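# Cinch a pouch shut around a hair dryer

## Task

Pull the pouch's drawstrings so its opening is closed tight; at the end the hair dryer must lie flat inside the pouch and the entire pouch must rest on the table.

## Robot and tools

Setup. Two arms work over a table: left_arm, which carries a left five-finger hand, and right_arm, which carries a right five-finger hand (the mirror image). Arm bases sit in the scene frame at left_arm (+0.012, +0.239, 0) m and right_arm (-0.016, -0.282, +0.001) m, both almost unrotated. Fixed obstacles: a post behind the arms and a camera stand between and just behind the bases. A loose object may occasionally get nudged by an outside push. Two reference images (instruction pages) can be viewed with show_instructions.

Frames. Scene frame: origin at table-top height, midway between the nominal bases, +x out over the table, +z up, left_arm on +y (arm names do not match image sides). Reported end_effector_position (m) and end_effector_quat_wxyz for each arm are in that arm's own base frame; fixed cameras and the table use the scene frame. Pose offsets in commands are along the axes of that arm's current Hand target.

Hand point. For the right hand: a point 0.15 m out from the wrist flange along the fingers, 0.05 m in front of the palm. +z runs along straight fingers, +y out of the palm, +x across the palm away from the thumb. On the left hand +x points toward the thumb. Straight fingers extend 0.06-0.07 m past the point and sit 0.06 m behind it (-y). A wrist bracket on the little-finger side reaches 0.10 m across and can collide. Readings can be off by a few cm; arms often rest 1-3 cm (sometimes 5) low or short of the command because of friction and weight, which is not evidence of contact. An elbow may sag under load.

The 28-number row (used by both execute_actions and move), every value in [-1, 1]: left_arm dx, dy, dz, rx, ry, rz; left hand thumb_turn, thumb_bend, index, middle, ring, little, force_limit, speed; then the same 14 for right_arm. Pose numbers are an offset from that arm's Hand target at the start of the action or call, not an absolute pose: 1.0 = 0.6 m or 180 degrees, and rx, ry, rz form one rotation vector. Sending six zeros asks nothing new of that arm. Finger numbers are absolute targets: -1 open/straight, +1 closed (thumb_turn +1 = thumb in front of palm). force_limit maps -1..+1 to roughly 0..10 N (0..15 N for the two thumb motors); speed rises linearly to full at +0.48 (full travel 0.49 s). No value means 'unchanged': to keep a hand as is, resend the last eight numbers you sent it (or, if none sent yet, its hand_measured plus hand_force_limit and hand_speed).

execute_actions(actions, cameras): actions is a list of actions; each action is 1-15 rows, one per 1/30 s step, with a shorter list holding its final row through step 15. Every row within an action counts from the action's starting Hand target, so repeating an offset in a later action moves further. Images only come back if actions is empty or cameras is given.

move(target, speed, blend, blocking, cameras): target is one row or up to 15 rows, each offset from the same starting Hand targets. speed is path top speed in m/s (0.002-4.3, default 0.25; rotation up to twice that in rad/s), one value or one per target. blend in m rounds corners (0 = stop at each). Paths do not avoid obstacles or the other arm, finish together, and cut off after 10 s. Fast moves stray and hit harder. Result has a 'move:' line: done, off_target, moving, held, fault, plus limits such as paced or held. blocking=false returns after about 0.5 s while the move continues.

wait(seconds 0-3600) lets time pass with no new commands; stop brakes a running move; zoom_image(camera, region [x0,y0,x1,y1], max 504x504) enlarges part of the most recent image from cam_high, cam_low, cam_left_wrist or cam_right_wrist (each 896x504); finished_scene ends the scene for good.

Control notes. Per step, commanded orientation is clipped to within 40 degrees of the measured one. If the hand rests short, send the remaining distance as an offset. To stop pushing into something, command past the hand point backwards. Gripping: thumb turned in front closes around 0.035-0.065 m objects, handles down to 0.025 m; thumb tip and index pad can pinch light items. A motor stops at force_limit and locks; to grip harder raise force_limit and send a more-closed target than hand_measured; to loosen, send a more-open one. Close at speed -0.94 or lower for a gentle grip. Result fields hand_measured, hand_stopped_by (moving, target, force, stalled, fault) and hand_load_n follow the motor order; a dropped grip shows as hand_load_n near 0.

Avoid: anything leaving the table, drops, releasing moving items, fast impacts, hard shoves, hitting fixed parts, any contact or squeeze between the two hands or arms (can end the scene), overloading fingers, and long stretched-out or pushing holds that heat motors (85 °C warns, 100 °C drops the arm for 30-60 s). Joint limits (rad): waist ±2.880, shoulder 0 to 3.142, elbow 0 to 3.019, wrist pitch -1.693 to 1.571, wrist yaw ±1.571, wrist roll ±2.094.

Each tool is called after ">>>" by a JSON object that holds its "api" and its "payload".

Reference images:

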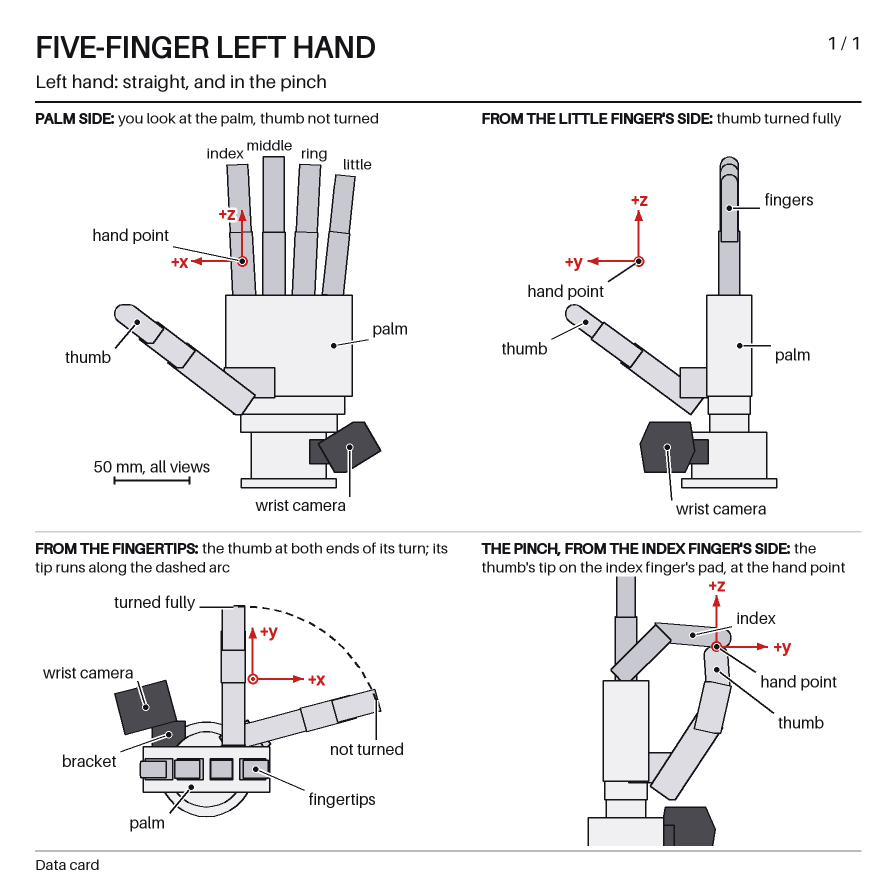

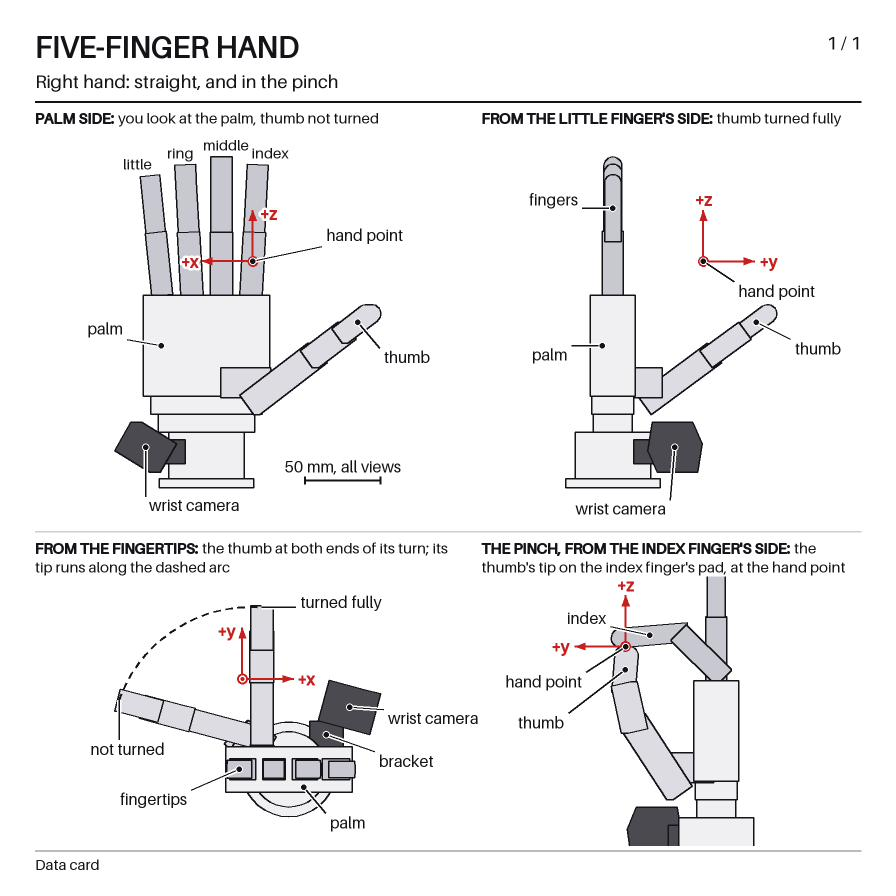

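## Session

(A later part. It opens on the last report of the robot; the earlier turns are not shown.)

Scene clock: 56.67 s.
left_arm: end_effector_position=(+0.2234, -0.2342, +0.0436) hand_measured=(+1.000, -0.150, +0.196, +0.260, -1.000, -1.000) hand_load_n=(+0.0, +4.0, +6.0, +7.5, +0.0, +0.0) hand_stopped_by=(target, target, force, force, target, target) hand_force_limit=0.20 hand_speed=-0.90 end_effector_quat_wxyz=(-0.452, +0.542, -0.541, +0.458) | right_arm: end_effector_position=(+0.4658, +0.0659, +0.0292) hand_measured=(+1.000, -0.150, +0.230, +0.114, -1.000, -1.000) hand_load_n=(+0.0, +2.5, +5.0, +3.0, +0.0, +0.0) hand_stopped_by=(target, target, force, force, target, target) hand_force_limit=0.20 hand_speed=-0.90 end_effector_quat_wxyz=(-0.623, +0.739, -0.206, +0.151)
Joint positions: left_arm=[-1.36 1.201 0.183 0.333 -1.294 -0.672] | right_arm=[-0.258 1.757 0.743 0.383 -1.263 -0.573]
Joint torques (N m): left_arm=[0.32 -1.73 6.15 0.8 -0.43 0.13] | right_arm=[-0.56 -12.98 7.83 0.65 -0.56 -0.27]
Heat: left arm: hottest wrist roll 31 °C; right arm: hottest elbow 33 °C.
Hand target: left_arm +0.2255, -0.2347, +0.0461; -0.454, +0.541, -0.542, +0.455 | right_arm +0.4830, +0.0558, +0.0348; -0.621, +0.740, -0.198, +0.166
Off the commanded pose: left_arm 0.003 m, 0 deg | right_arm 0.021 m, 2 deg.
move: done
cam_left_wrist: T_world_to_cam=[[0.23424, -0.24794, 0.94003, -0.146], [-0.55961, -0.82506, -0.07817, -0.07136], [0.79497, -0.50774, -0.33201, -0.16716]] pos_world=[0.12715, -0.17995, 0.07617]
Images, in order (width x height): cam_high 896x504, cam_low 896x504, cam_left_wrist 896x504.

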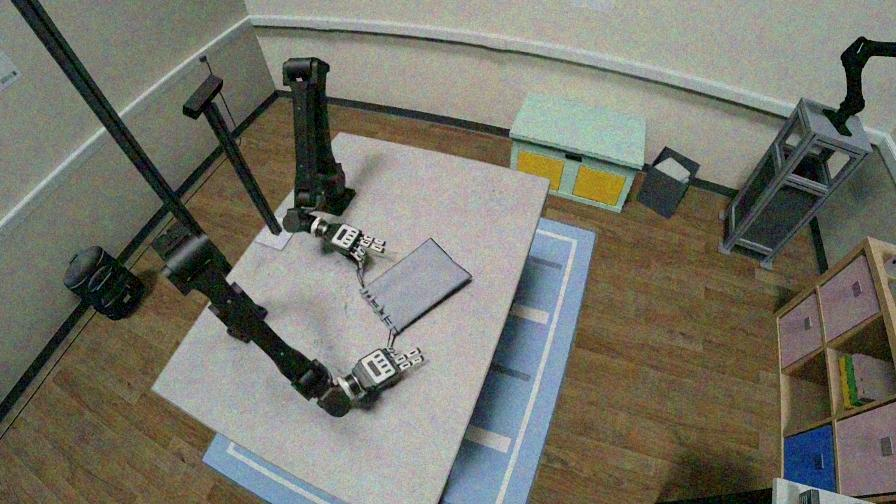

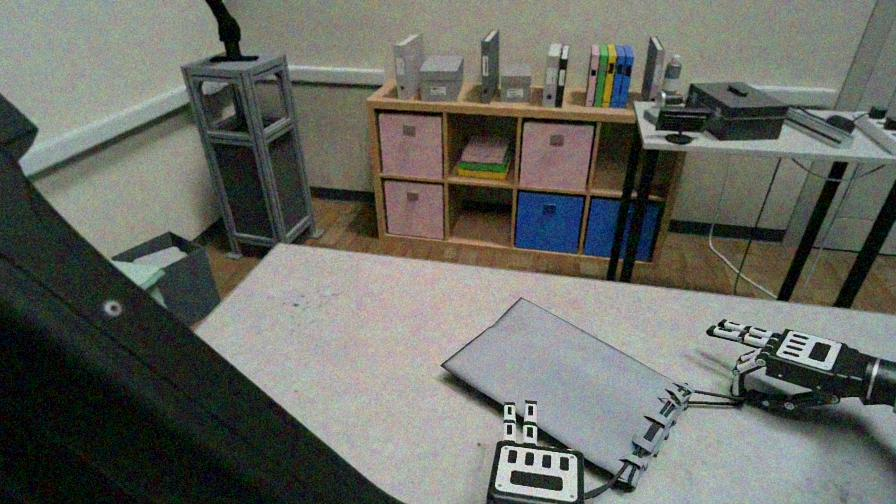

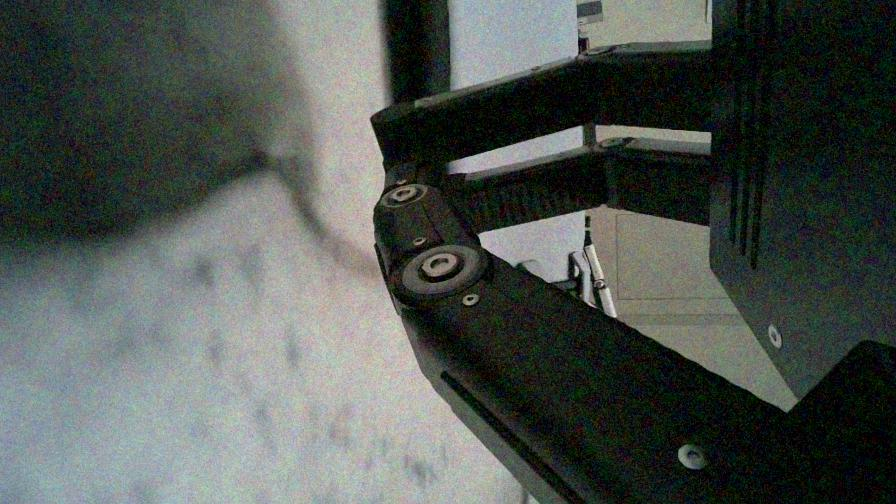

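>>> {"api": "move", "payload": {"target": [0,0,0,0,0,0,1,-0.15,0.5,0.5,-1,-1,0.2,-0.9,0.1275,0,-0.0382,0,0,0,1,-0.15,0.5,0.5,-1,-1,0.2,-0.9], "speed": 0.06, "cameras": ["cam_high","cam_left_wrist","cam_low"]}}

>>> {"api": "zoom_image", "payload": {"camera": "cam_high", "region": [320, 220, 500, 400]}}

>>> {"api": "zoom_image", "payload": {"camera": "cam_low", "region": [440, 284, 800, 504]}}

Scene clock: 59.77 s.
left_arm: end_effector_position=(+0.2233, -0.2344, +0.0436) hand_measured=(+1.000, -0.150, +0.196, +0.260, -1.000, -1.000) hand_load_n=(+0.0, +4.0, +6.5, +7.5, -0.5, +0.0) hand_stopped_by=(target, target, force, force, target, target) hand_force_limit=0.20 hand_speed=-0.90 end_effector_quat_wxyz=(-0.451, +0.542, -0.542, +0.458) | right_arm: end_effector_position=(+0.5163, +0.0149, +0.0306) hand_measured=(+1.000, -0.150, +0.230, +0.114, -1.000, -1.000) hand_load_n=(+0.0, +2.5, +5.5, +3.0, +0.0, +0.0) hand_stopped_by=(target, target, force, force, target, target) hand_force_limit=0.20 hand_speed=-0.90 end_effector_quat_wxyz=(-0.626, +0.737, -0.212, +0.140)
Joint positions: left_arm=[-1.36 1.2 0.183 0.332 -1.292 -0.672] | right_arm=[-0.334 1.863 0.974 0.061 -1.328 -0.755]
Joint torques (N m): left_arm=[0.38 -1.67 6.16 0.92 -0.48 0.13] | right_arm=[-1.32 -15.15 9.2 0.77 -0.57 -0.33]
Heat: left arm: hottest wrist roll 31 °C; right arm: hottest elbow 33 °C.
Hand target: left_arm +0.2255, -0.2347, +0.0460; -0.454, +0.541, -0.542, +0.455 | right_arm +0.5379, -0.0019, +0.0389; -0.621, +0.740, -0.198, +0.166
Off the commanded pose: left_arm 0.003 m, 1 deg | right_arm 0.029 m, 3 deg.
move: off_target (right_arm)
cam_left_wrist: T_world_to_cam=[[0.23478, -0.24765, 0.93997, -0.14604], [-0.56059, -0.82449, -0.07721, -0.07129], [0.79412, -0.50881, -0.3324, -0.16727]] pos_world=[0.12715, -0.18005, 0.07617]
Images, in order (width x height): cam_high 896x504, cam_low 896x504, cam_left_wrist 896x504.

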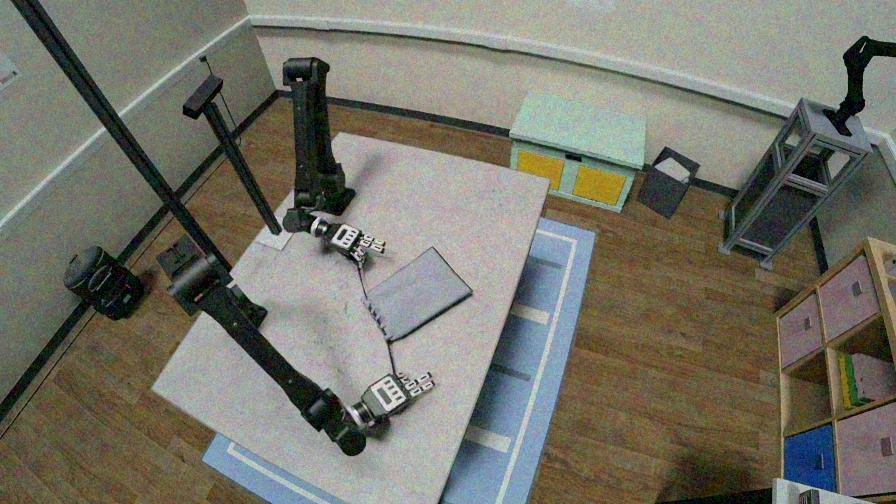

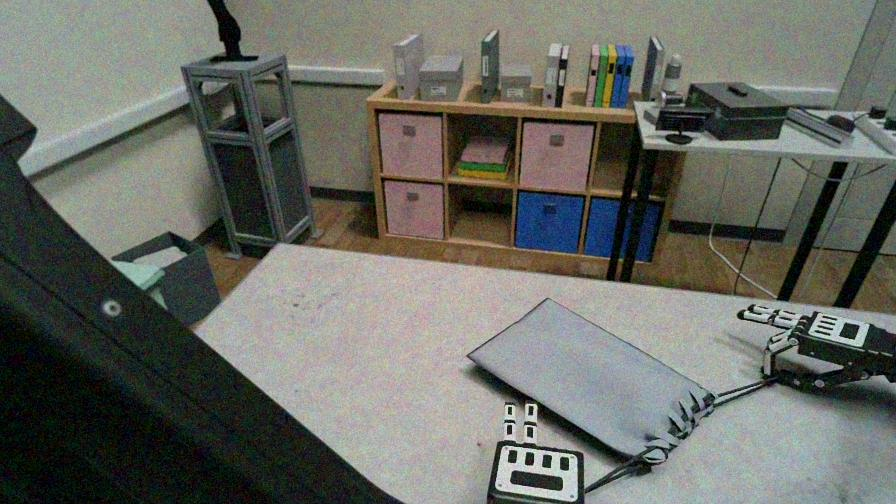

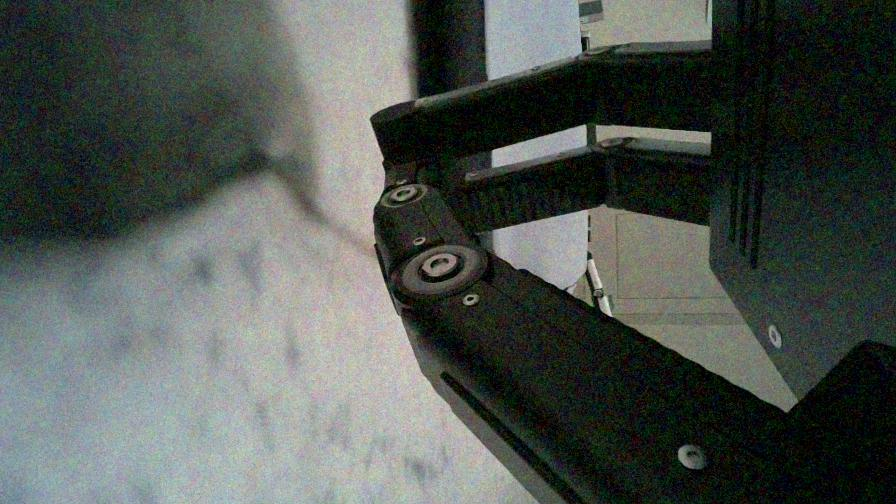

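Scaled by 2.800.

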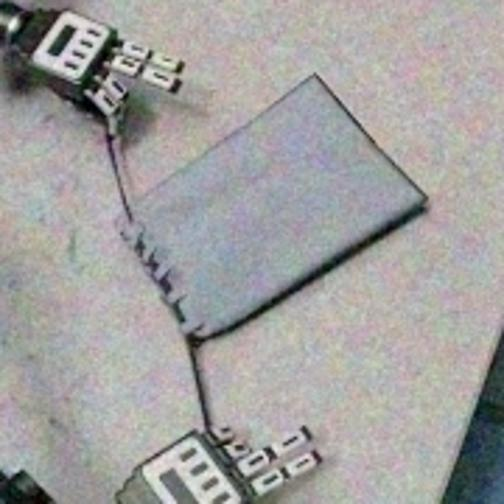

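Scaled by 1.400.

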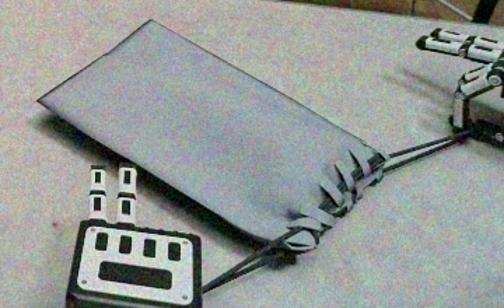

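>>> {"api": "move", "payload": {"target": [0,0,0,0,0,0,1,-0.15,0.5,0.5,-1,-1,0.2,-0.9,0.1275,0,-0.0382,0,0,0,1,-0.15,0.5,0.5,-1,-1,0.2,-0.9], "speed": 0.06, "cameras": ["cam_high","cam_left_wrist","cam_low"]}}

>>> {"api": "zoom_image", "payload": {"camera": "cam_high", "region": [320, 220, 500, 400]}}

>>> {"api": "zoom_image", "payload": {"camera": "cam_low", "region": [480, 284, 840, 504]}}

Scene clock: 62.57 s.
left_arm: end_effector_position=(+0.2233, -0.2345, +0.0436) hand_measured=(+1.000, -0.150, +0.198, +0.260, -1.000, -1.000) hand_load_n=(+0.0, +3.5, +0.0, +8.0, +0.0, +0.0) hand_stopped_by=(target, target, force, force, target, target) hand_force_limit=0.20 hand_speed=-0.90 end_effector_quat_wxyz=(-0.451, +0.542, -0.542, +0.458) | right_arm: end_effector_position=(+0.5765, -0.0471, +0.0343) hand_measured=(+1.000, -0.150, +0.230, +0.114, -1.000, -1.000) hand_load_n=(+0.0, +2.5, +4.5, +3.0, +0.0, +0.0) hand_stopped_by=(target, target, force, force, target, target) hand_force_limit=0.20 hand_speed=-0.90 end_effector_quat_wxyz=(-0.624, +0.738, -0.211, +0.149)
Joint positions: left_arm=[-1.36 1.199 0.183 0.331 -1.291 -0.672] | right_arm=[-0.403 1.999 1.263 -0.289 -1.361 -0.972]
Joint torques (N m): left_arm=[0.26 -1.55 6.17 0.95 -0.53 0.12] | right_arm=[-0.73 -18.08 9.62 0.47 -0.87 -0.28]
Heat: left arm: hottest wrist roll 31 °C; right arm: hottest elbow 33 °C.
Hand target: left_arm +0.2255, -0.2346, +0.0460; -0.454, +0.541, -0.542, +0.455 | right_arm +0.5931, -0.0596, +0.0430; -0.621, +0.740, -0.198, +0.166
Off the commanded pose: left_arm 0.003 m, 1 deg | right_arm 0.022 m, 3 deg.
move: off_target (right_arm)
cam_left_wrist: T_world_to_cam=[[0.23545, -0.24763, 0.93981, -0.1462], [-0.56135, -0.82403, -0.07649, -0.07116], [0.79338, -0.50956, -0.33303, -0.16722]] pos_world=[0.12715, -0.18005, 0.07627]
Images, in order (width x height): cam_high 896x504, cam_low 896x504, cam_left_wrist 896x504.

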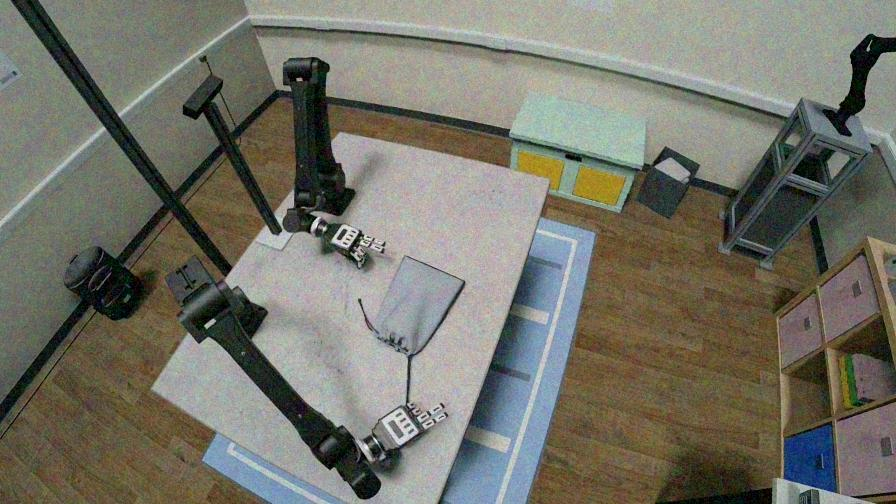

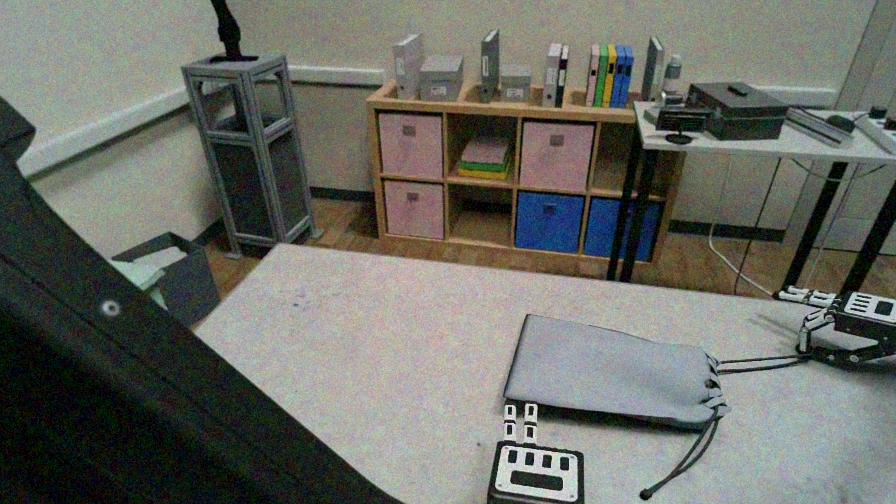

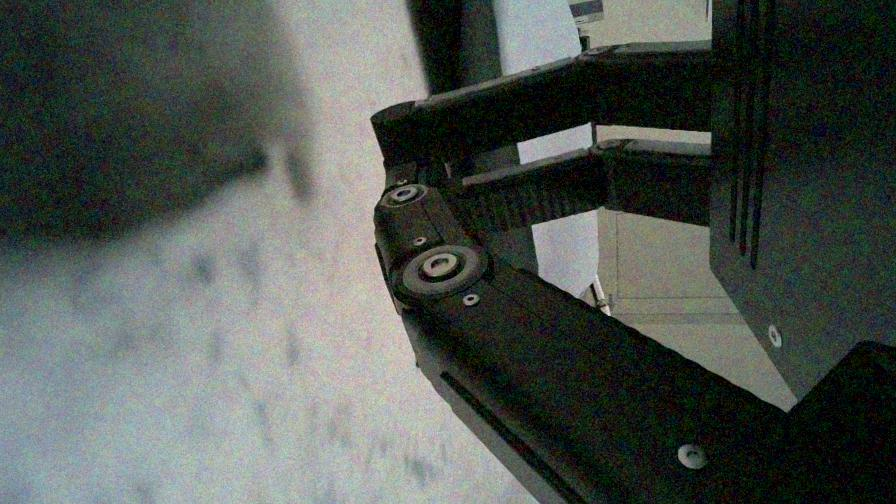

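Scaled by 2.800.

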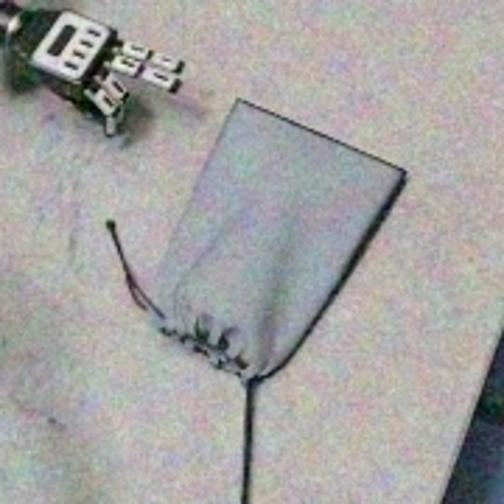

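Scaled by 1.400.

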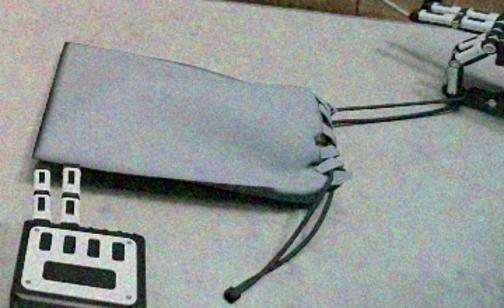

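>>> {"api": "move", "payload": {"target": [0,-0.08,0,0,0,0,1,-0.15,-0.4,-0.4,-1,-1,0,-0.5,-0.0397,0.0345,-0.195,0,0.1642,0.029,1,-0.15,0.5,0.5,-1,-1,0.2,-0.9], "speed": 0.07, "cameras": ["cam_high","cam_left_wrist","cam_low"]}}

>>> {"api": "zoom_image", "payload": {"camera": "cam_high", "region": [320, 220, 500, 400]}}

>>> {"api": "zoom_image", "payload": {"camera": "cam_low", "region": [480, 284, 840, 504]}}

Scene clock: 72.17 s.
left_arm: end_effector_position=(+0.2277, -0.2199, +0.0752) hand_measured=(+1.000, -0.150, -0.400, -0.400, -1.000, -1.000) hand_load_n=(+0.0, +0.0, +0.0, +0.0, +0.0, +0.0) hand_stopped_by=(target, target, target, target, target, target) hand_force_limit=0.00 hand_speed=-0.50 end_effector_quat_wxyz=(-0.458, +0.536, -0.551, +0.446) | right_arm: end_effector_position=(+0.5129, -0.1426, +0.0322) hand_measured=(+1.000, -0.150, +0.230, +0.114, -1.000, -1.000) hand_load_n=(+0.0, +2.5, +4.5, +3.0, +0.0, +0.0) hand_stopped_by=(target, target, force, force, target, target) hand_force_limit=0.20 hand_speed=-0.90 end_effector_quat_wxyz=(-0.559, +0.668, -0.384, +0.306)
Joint positions: left_arm=[-1.323 0.969 0.199 0.124 -1.265 -0.597] | right_arm=[-0.61 1.829 0.835 0.549 -1.119 -0.384]
Joint torques (N m): left_arm=[0.32 -0.56 11.3 0.98 -0.39 0.17] | right_arm=[-0.62 -16.91 4.78 2.43 -0.2 0]
Heat: left arm: hottest wrist roll 31 °C; right arm: hottest elbow 33 °C.
Hand target: left_arm +0.2338, -0.2346, +0.0933; -0.454, +0.541, -0.542, +0.455 | right_arm +0.5131, -0.1508, +0.0429; -0.557, +0.664, -0.383, +0.321
Off the commanded pose: left_arm 0.024 m, 2 deg | right_arm 0.014 m, 2 deg.
move: off_target (left_arm, right_arm)
cam_left_wrist: T_world_to_cam=[[0.24245, -0.2783, 0.92939, -0.18086], [-0.5596, -0.82266, -0.10036, -0.05243], [0.7925, -0.49576, -0.35519, -0.14781]] pos_world=[0.13165, -0.16675, 0.11033]
Images, in order (width x height): cam_high 896x504, cam_low 896x504, cam_left_wrist 896x504.

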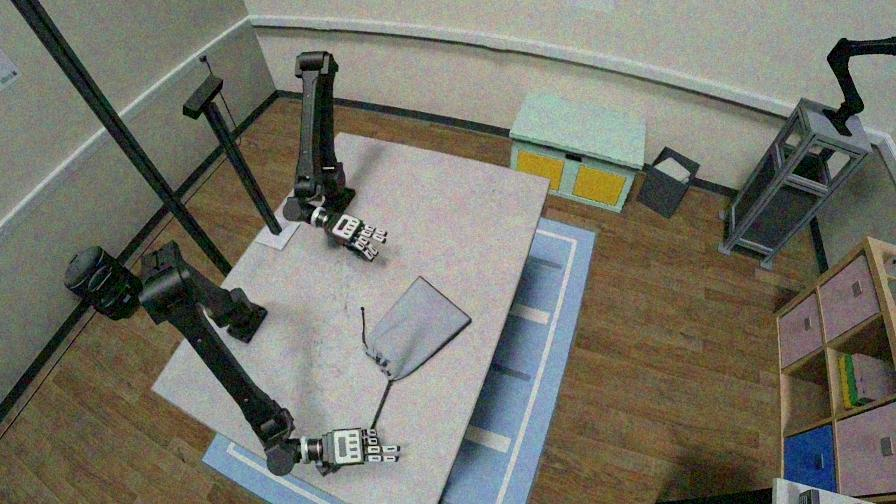

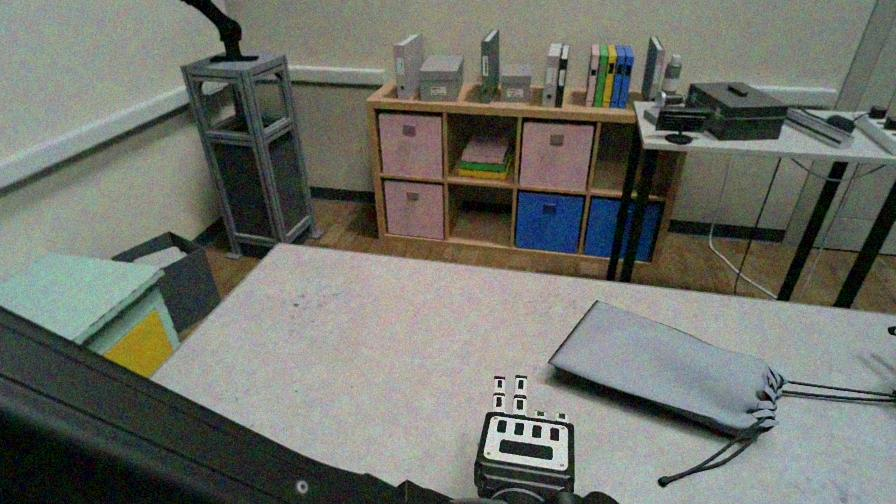

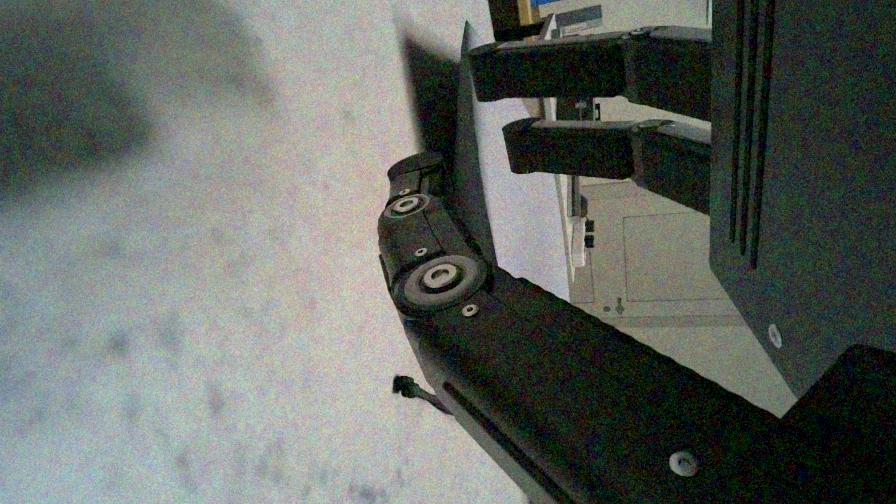

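Scaled by 2.800.

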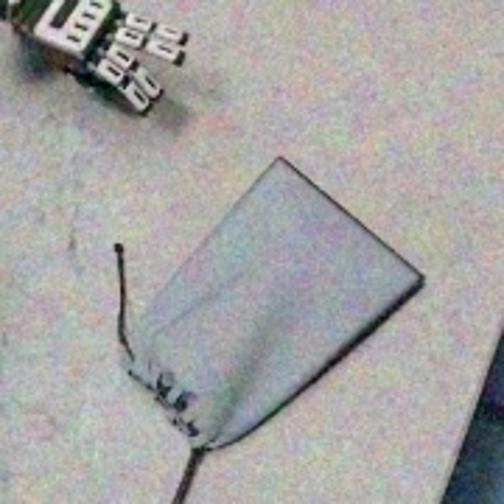

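Scaled by 1.400.

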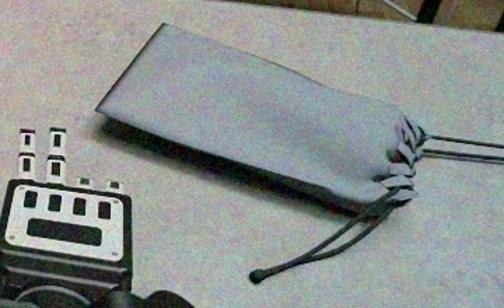

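>>> {"api": "move", "payload": {"target": [0.184,0.054,0.0587,0,-0.0656,-0.0116,1,-0.15,-0.4,-0.4,-1,-1,0,-0.5,0,0,0,0,0,0,1,-0.15,0.5,0.5,-1,-1,0.2,-0.9], "speed": 0.1, "cameras": ["cam_left_wrist","cam_low"]}}

>>> {"api": "zoom_image", "payload": {"camera": "cam_left_wrist", "region": [200, 80, 560, 400]}}

Scene clock: 77.43 s.
left_arm: end_effector_position=(+0.2609, -0.3277, +0.0481) hand_measured=(+1.000, -0.150, -0.400, -0.400, -1.000, -1.000) hand_load_n=(+0.0, +0.0, -0.5, +0.0, +0.0, +0.0) hand_stopped_by=(target, target, target, target, target, target) hand_force_limit=0.00 hand_speed=-0.50 end_effector_quat_wxyz=(-0.506, +0.588, -0.492, +0.395) | right_arm: end_effector_position=(+0.5130, -0.1426, +0.0322) hand_measured=(+1.000, -0.150, +0.230, +0.114, -1.000, -1.000) hand_load_n=(+0.0, +2.5, +5.0, +3.0, +0.0, +0.0) hand_stopped_by=(target, target, force, force, target, target) hand_force_limit=0.20 hand_speed=-0.90 end_effector_quat_wxyz=(-0.559, +0.668, -0.384, +0.306)
Joint positions: left_arm=[-1.341 1.58 0.707 -0.594 -1.394 -1.431] | right_arm=[-0.61 1.829 0.835 0.55 -1.119 -0.383]
Joint torques (N m): left_arm=[-0.67 -5.42 9.07 -0.02 -0.79 -0.18] | right_arm=[-1.08 -17.14 4.67 2.54 -0.19 -0.01]
Heat: left arm: hottest wrist roll 31 °C; right arm: hottest elbow 33 °C.
Hand target: left_arm +0.2628, -0.3449, +0.0552; -0.499, +0.595, -0.482, +0.405 | right_arm +0.5131, -0.1509, +0.0430; -0.557, +0.664, -0.383, +0.321
Off the commanded pose: left_arm 0.019 m, 2 deg | right_arm 0.014 m, 2 deg.
move: off_target (left_arm)
cam_left_wrist: T_world_to_cam=[[0.2902, -0.22981, 0.92896, -0.19033], [-0.37631, -0.91994, -0.11002, -0.20461], [0.87987, -0.31765, -0.35344, -0.20167]] pos_world=[0.15568, -0.29603, 0.08302]
Images, in order (width x height): cam_low 896x504, cam_left_wrist 896x504.

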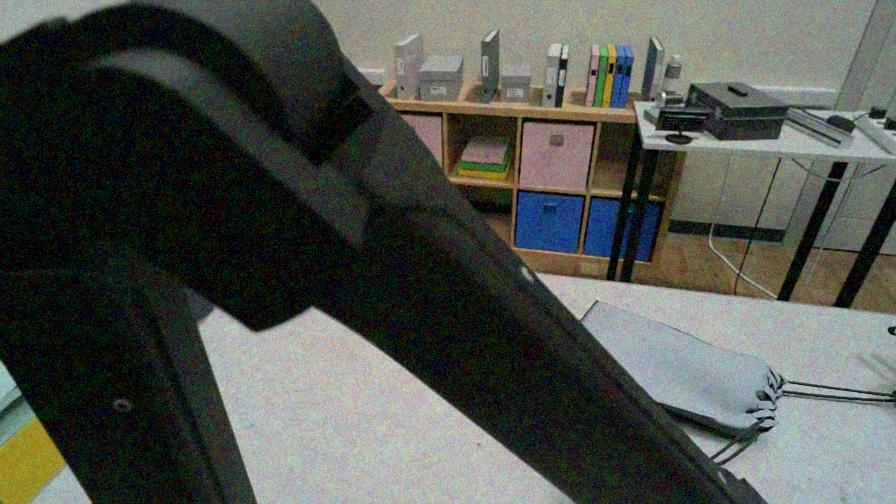

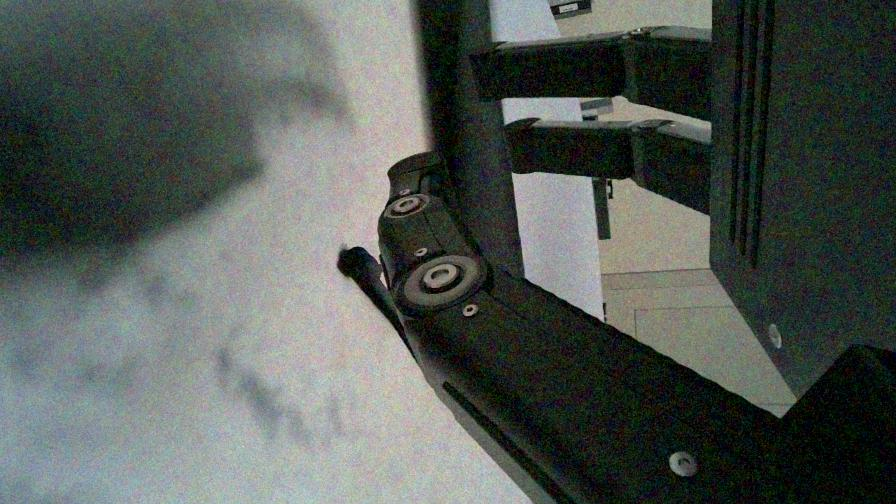

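Scaled by 1.400.

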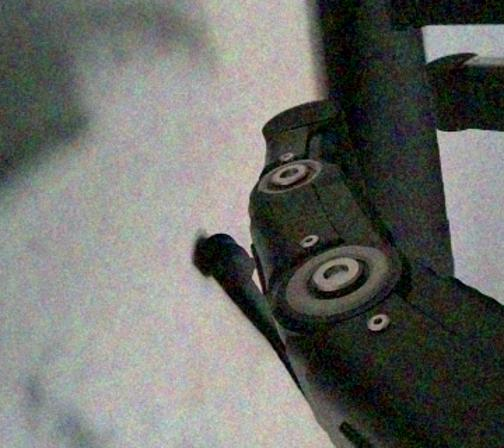

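>>> {"api": "move", "payload": {"target": [0.0427,0.0,0.0173,0,0,0,1,-0.15,-0.4,-0.4,-1,-1,0,-0.5,0,0,0,0,0,0,1,-0.15,0.5,0.5,-1,-1,0.2,-0.9], "speed": 0.1, "cameras": ["cam_left_wrist"]}}

>>> {"api": "zoom_image", "payload": {"camera": "cam_left_wrist", "region": [200, 80, 560, 400]}}

Scene clock: 80.00 s.
left_arm: end_effector_position=(+0.2716, -0.3546, +0.0475) hand_measured=(+1.000, -0.150, -0.400, -0.400, -1.000, -1.000) hand_load_n=(+0.0, +0.0, +0.0, +0.0, +0.0, +0.0) hand_stopped_by=(target, target, target, target, target, target) hand_force_limit=0.00 hand_speed=-0.50 end_effector_quat_wxyz=(-0.504, +0.591, -0.488, +0.399) | right_arm: end_effector_position=(+0.5130, -0.1426, +0.0322) hand_measured=(+1.000, -0.150, +0.230, +0.114, -1.000, -1.000) hand_load_n=(-0.5, +2.5, +5.0, +3.0, +0.0, +0.0) hand_stopped_by=(target, target, force, force, target, target) hand_force_limit=0.20 hand_speed=-0.90 end_effector_quat_wxyz=(-0.559, +0.668, -0.384, +0.306)
Joint positions: left_arm=[-1.33 1.634 0.772 -0.543 -1.394 -1.382] | right_arm=[-0.61 1.829 0.835 0.55 -1.119 -0.383]
Joint torques (N m): left_arm=[0.26 -6.18 8.84 1.07 -0.74 0.18] | right_arm=[-0.79 -17.26 4.59 2.48 -0.2 0.02]
Heat: left arm: hottest wrist roll 31 °C; right arm: hottest elbow 32 °C.
Hand target: left_arm +0.2780, -0.3680, +0.0534; -0.499, +0.595, -0.482, +0.405 | right_arm +0.5131, -0.1509, +0.0430; -0.557, +0.664, -0.383, +0.321
Off the commanded pose: left_arm 0.016 m, 1 deg | right_arm 0.014 m, 2 deg.
move: off_target (left_arm)
cam_left_wrist: T_world_to_cam=[[0.28695, -0.21765, 0.93289, -0.19399], [-0.37348, -0.9222, -0.10027, -0.22738], [0.88214, -0.31964, -0.34591, -0.22155]] pos_world=[0.16618, -0.32273, 0.08154]

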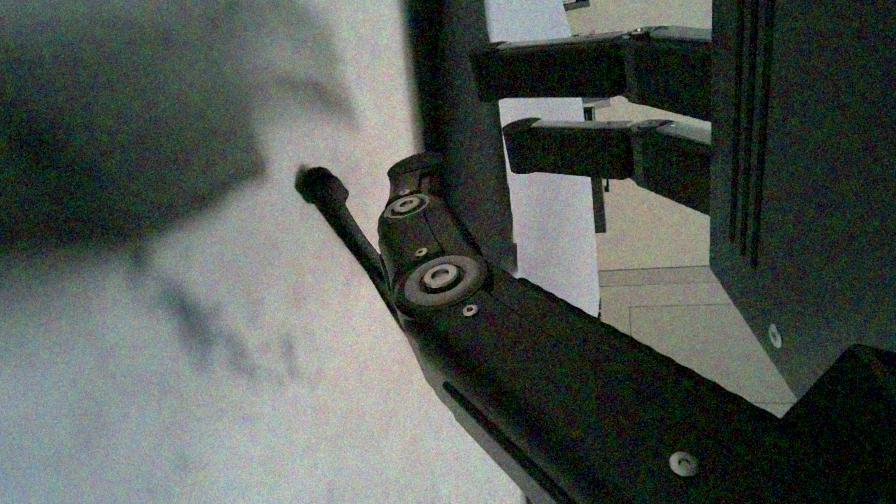

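Scaled by 1.400.

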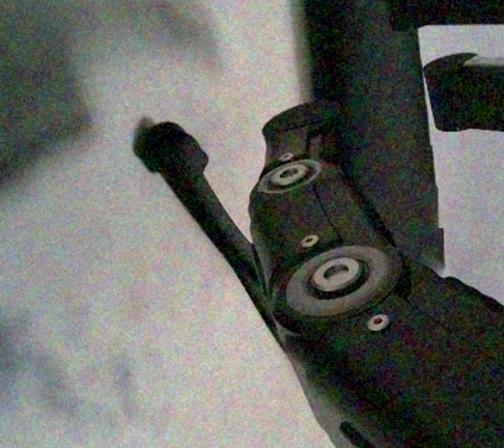

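>>> {"api": "move", "payload": {"target": [0.015,0.0560,0.0125,0,0,0,1,-0.15,-0.4,-0.4,-1,-1,0,-0.5,0,0,0,0,0,0,1,-0.15,0.5,0.5,-1,-1,0.2,-0.9], "speed": 0.06, "cameras": ["cam_left_wrist"]}}

>>> {"api": "zoom_image", "payload": {"camera": "cam_left_wrist", "region": [240, 80, 560, 400]}}

Scene clock: 82.37 s.
left_arm: end_effector_position=(+0.2747, -0.3622, +0.0135) hand_measured=(+1.000, -0.150, -0.400, -0.400, -1.000, -1.000) hand_load_n=(+0.0, +0.5, -0.5, +0.0, +0.0, +0.0) hand_stopped_by=(target, target, target, target, target, target) hand_force_limit=0.00 hand_speed=-0.50 end_effector_quat_wxyz=(-0.505, +0.590, -0.488, +0.399) | right_arm: end_effector_position=(+0.5130, -0.1426, +0.0322) hand_measured=(+1.000, -0.150, +0.230, +0.114, -1.000, -1.000) hand_load_n=(+0.0, +2.5, +5.0, +3.0, +0.0, +0.0) hand_stopped_by=(target, target, force, force, target, target) hand_force_limit=0.20 hand_speed=-0.90 end_effector_quat_wxyz=(-0.559, +0.668, -0.384, +0.306)
Joint positions: left_arm=[-1.327 1.734 0.772 -0.423 -1.394 -1.359] | right_arm=[-0.61 1.829 0.835 0.55 -1.119 -0.383]
Joint torques (N m): left_arm=[0.32 -6.95 8.2 1.05 -0.71 0.16] | right_arm=[-0.5 -16.91 4.68 2.43 -0.19 0]
Heat: left arm: hottest wrist roll 31 °C; right arm: hottest elbow 32 °C.
Hand target: left_arm +0.2815, -0.3765, +0.0191; -0.499, +0.595, -0.482, +0.405 | right_arm +0.5131, -0.1509, +0.0430; -0.557, +0.664, -0.383, +0.321
Off the commanded pose: left_arm 0.017 m, 1 deg | right_arm 0.014 m, 2 deg.
move: off_target (left_arm)
cam_left_wrist: T_world_to_cam=[[0.28646, -0.21976, 0.93255, -0.16554], [-0.37434, -0.92164, -0.1022, -0.23617], [0.88194, -0.31982, -0.34627, -0.23853]] pos_world=[0.16938, -0.33033, 0.04764]

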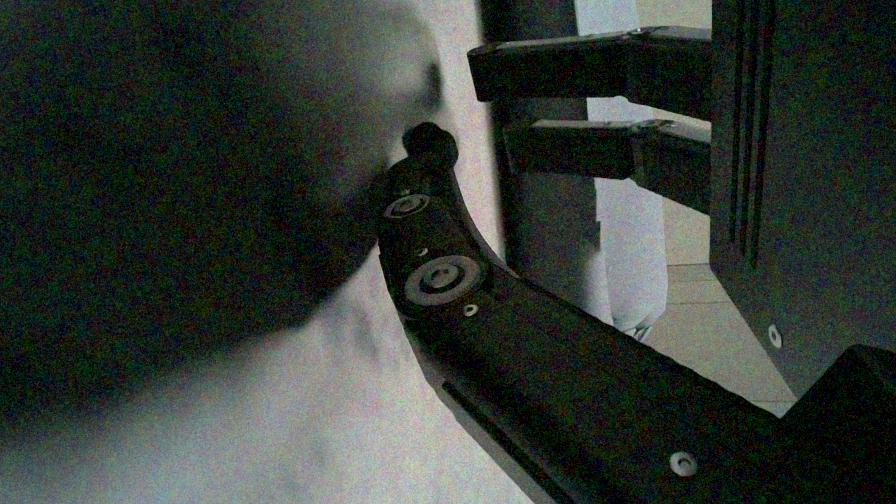

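Scaled by 1.575.

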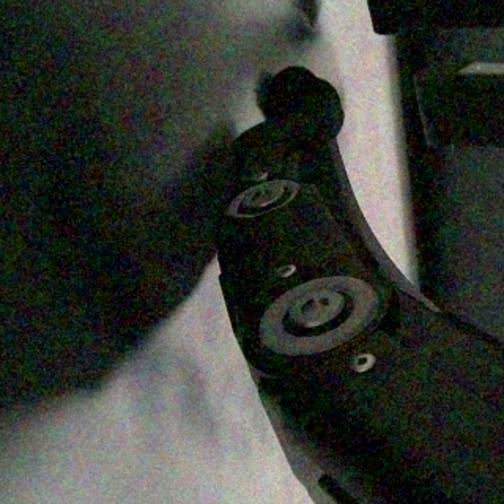

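>>> {"api": "move", "payload": {"target": [[0,0,0,0,0,0,1,-0.15,0.3,0.3,-1,-1,-0.3,-0.8,0,0,0,0,0,0,1,-0.15,0.5,0.5,-1,-1,0.2,-0.9],[0,0,0,0,0,0,1,-0.15,0.5,0.5,-1,-1,0.2,-0.9,0,0,0,0,0,0,1,-0.15,0.5,0.5,-1,-1,0.2,-0.9]], "speed": 0.05, "cameras": ["cam_left_wrist"]}}

>>> {"api": "zoom_image", "payload": {"camera": "cam_left_wrist", "region": [240, 80, 560, 400]}}

Scene clock: 85.03 s.
left_arm: end_effector_position=(+0.2780, -0.3627, +0.0157) hand_measured=(+1.000, -0.150, +0.354, +0.140, -1.000, -1.000) hand_load_n=(+0.0, +3.0, +6.0, +7.0, +0.0, +0.0) hand_stopped_by=(target, target, force, force, target, target) hand_force_limit=0.20 hand_speed=-0.90 end_effector_quat_wxyz=(-0.506, +0.591, -0.484, +0.400) | right_arm: end_effector_position=(+0.5130, -0.1426, +0.0322) hand_measured=(+1.000, -0.150, +0.230, +0.114, -1.000, -1.000) hand_load_n=(+0.0, +2.5, +5.0, +3.0, +0.0, +0.0) hand_stopped_by=(target, target, force, force, target, target) hand_force_limit=0.20 hand_speed=-0.90 end_effector_quat_wxyz=(-0.559, +0.668, -0.384, +0.306)
Joint positions: left_arm=[-1.321 1.734 0.774 -0.412 -1.4 -1.351] | right_arm=[-0.61 1.829 0.835 0.55 -1.119 -0.383]
Joint torques (N m): left_arm=[-0.15 -7 7.86 1.03 -0.47 0.19] | right_arm=[-0.5 -17.14 4.59 2.48 -0.22 0.01]
Heat: left arm: hottest wrist roll 31 °C; right arm: hottest elbow 32 °C.
Hand target: left_arm +0.2815, -0.3766, +0.0191; -0.499, +0.595, -0.482, +0.405 | right_arm +0.5131, -0.1509, +0.0430; -0.557, +0.664, -0.383, +0.321
Off the commanded pose: left_arm 0.015 m, 1 deg | right_arm 0.014 m, 2 deg.
move: done; target 2's new numbers were sent with left_arm's hand 0.015 m and 1 deg from that target
cam_left_wrist: T_world_to_cam=[[0.28082, -0.21425, 0.93554, -0.16507], [-0.36819, -0.92424, -0.10114, -0.23785], [0.88633, -0.31605, -0.33843, -0.24089]] pos_world=[0.17229, -0.33132, 0.04885]

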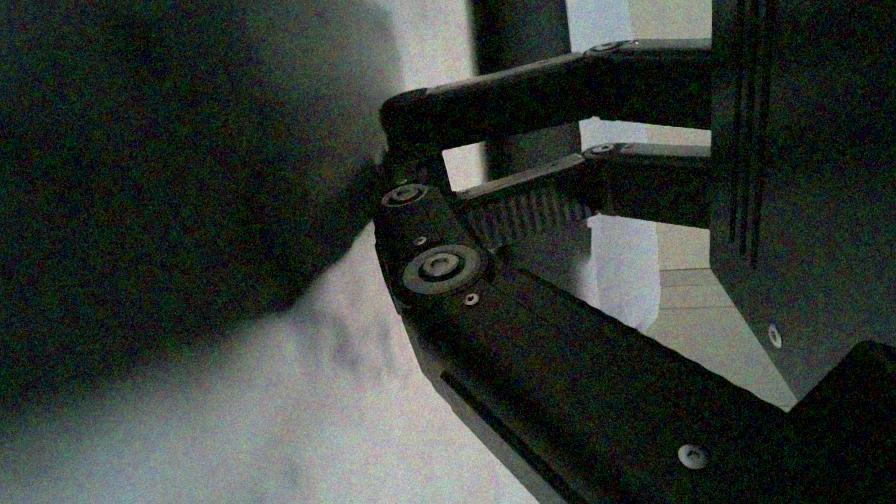

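Scaled by 1.575.

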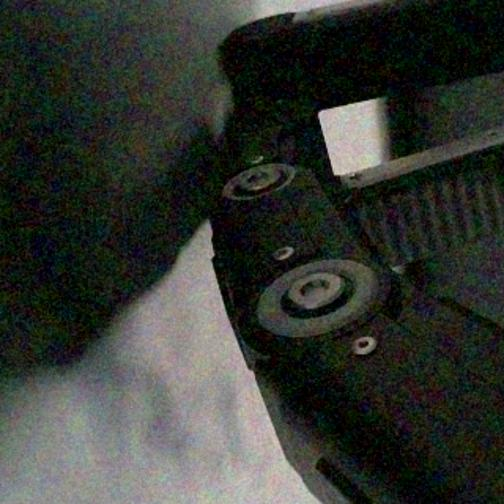

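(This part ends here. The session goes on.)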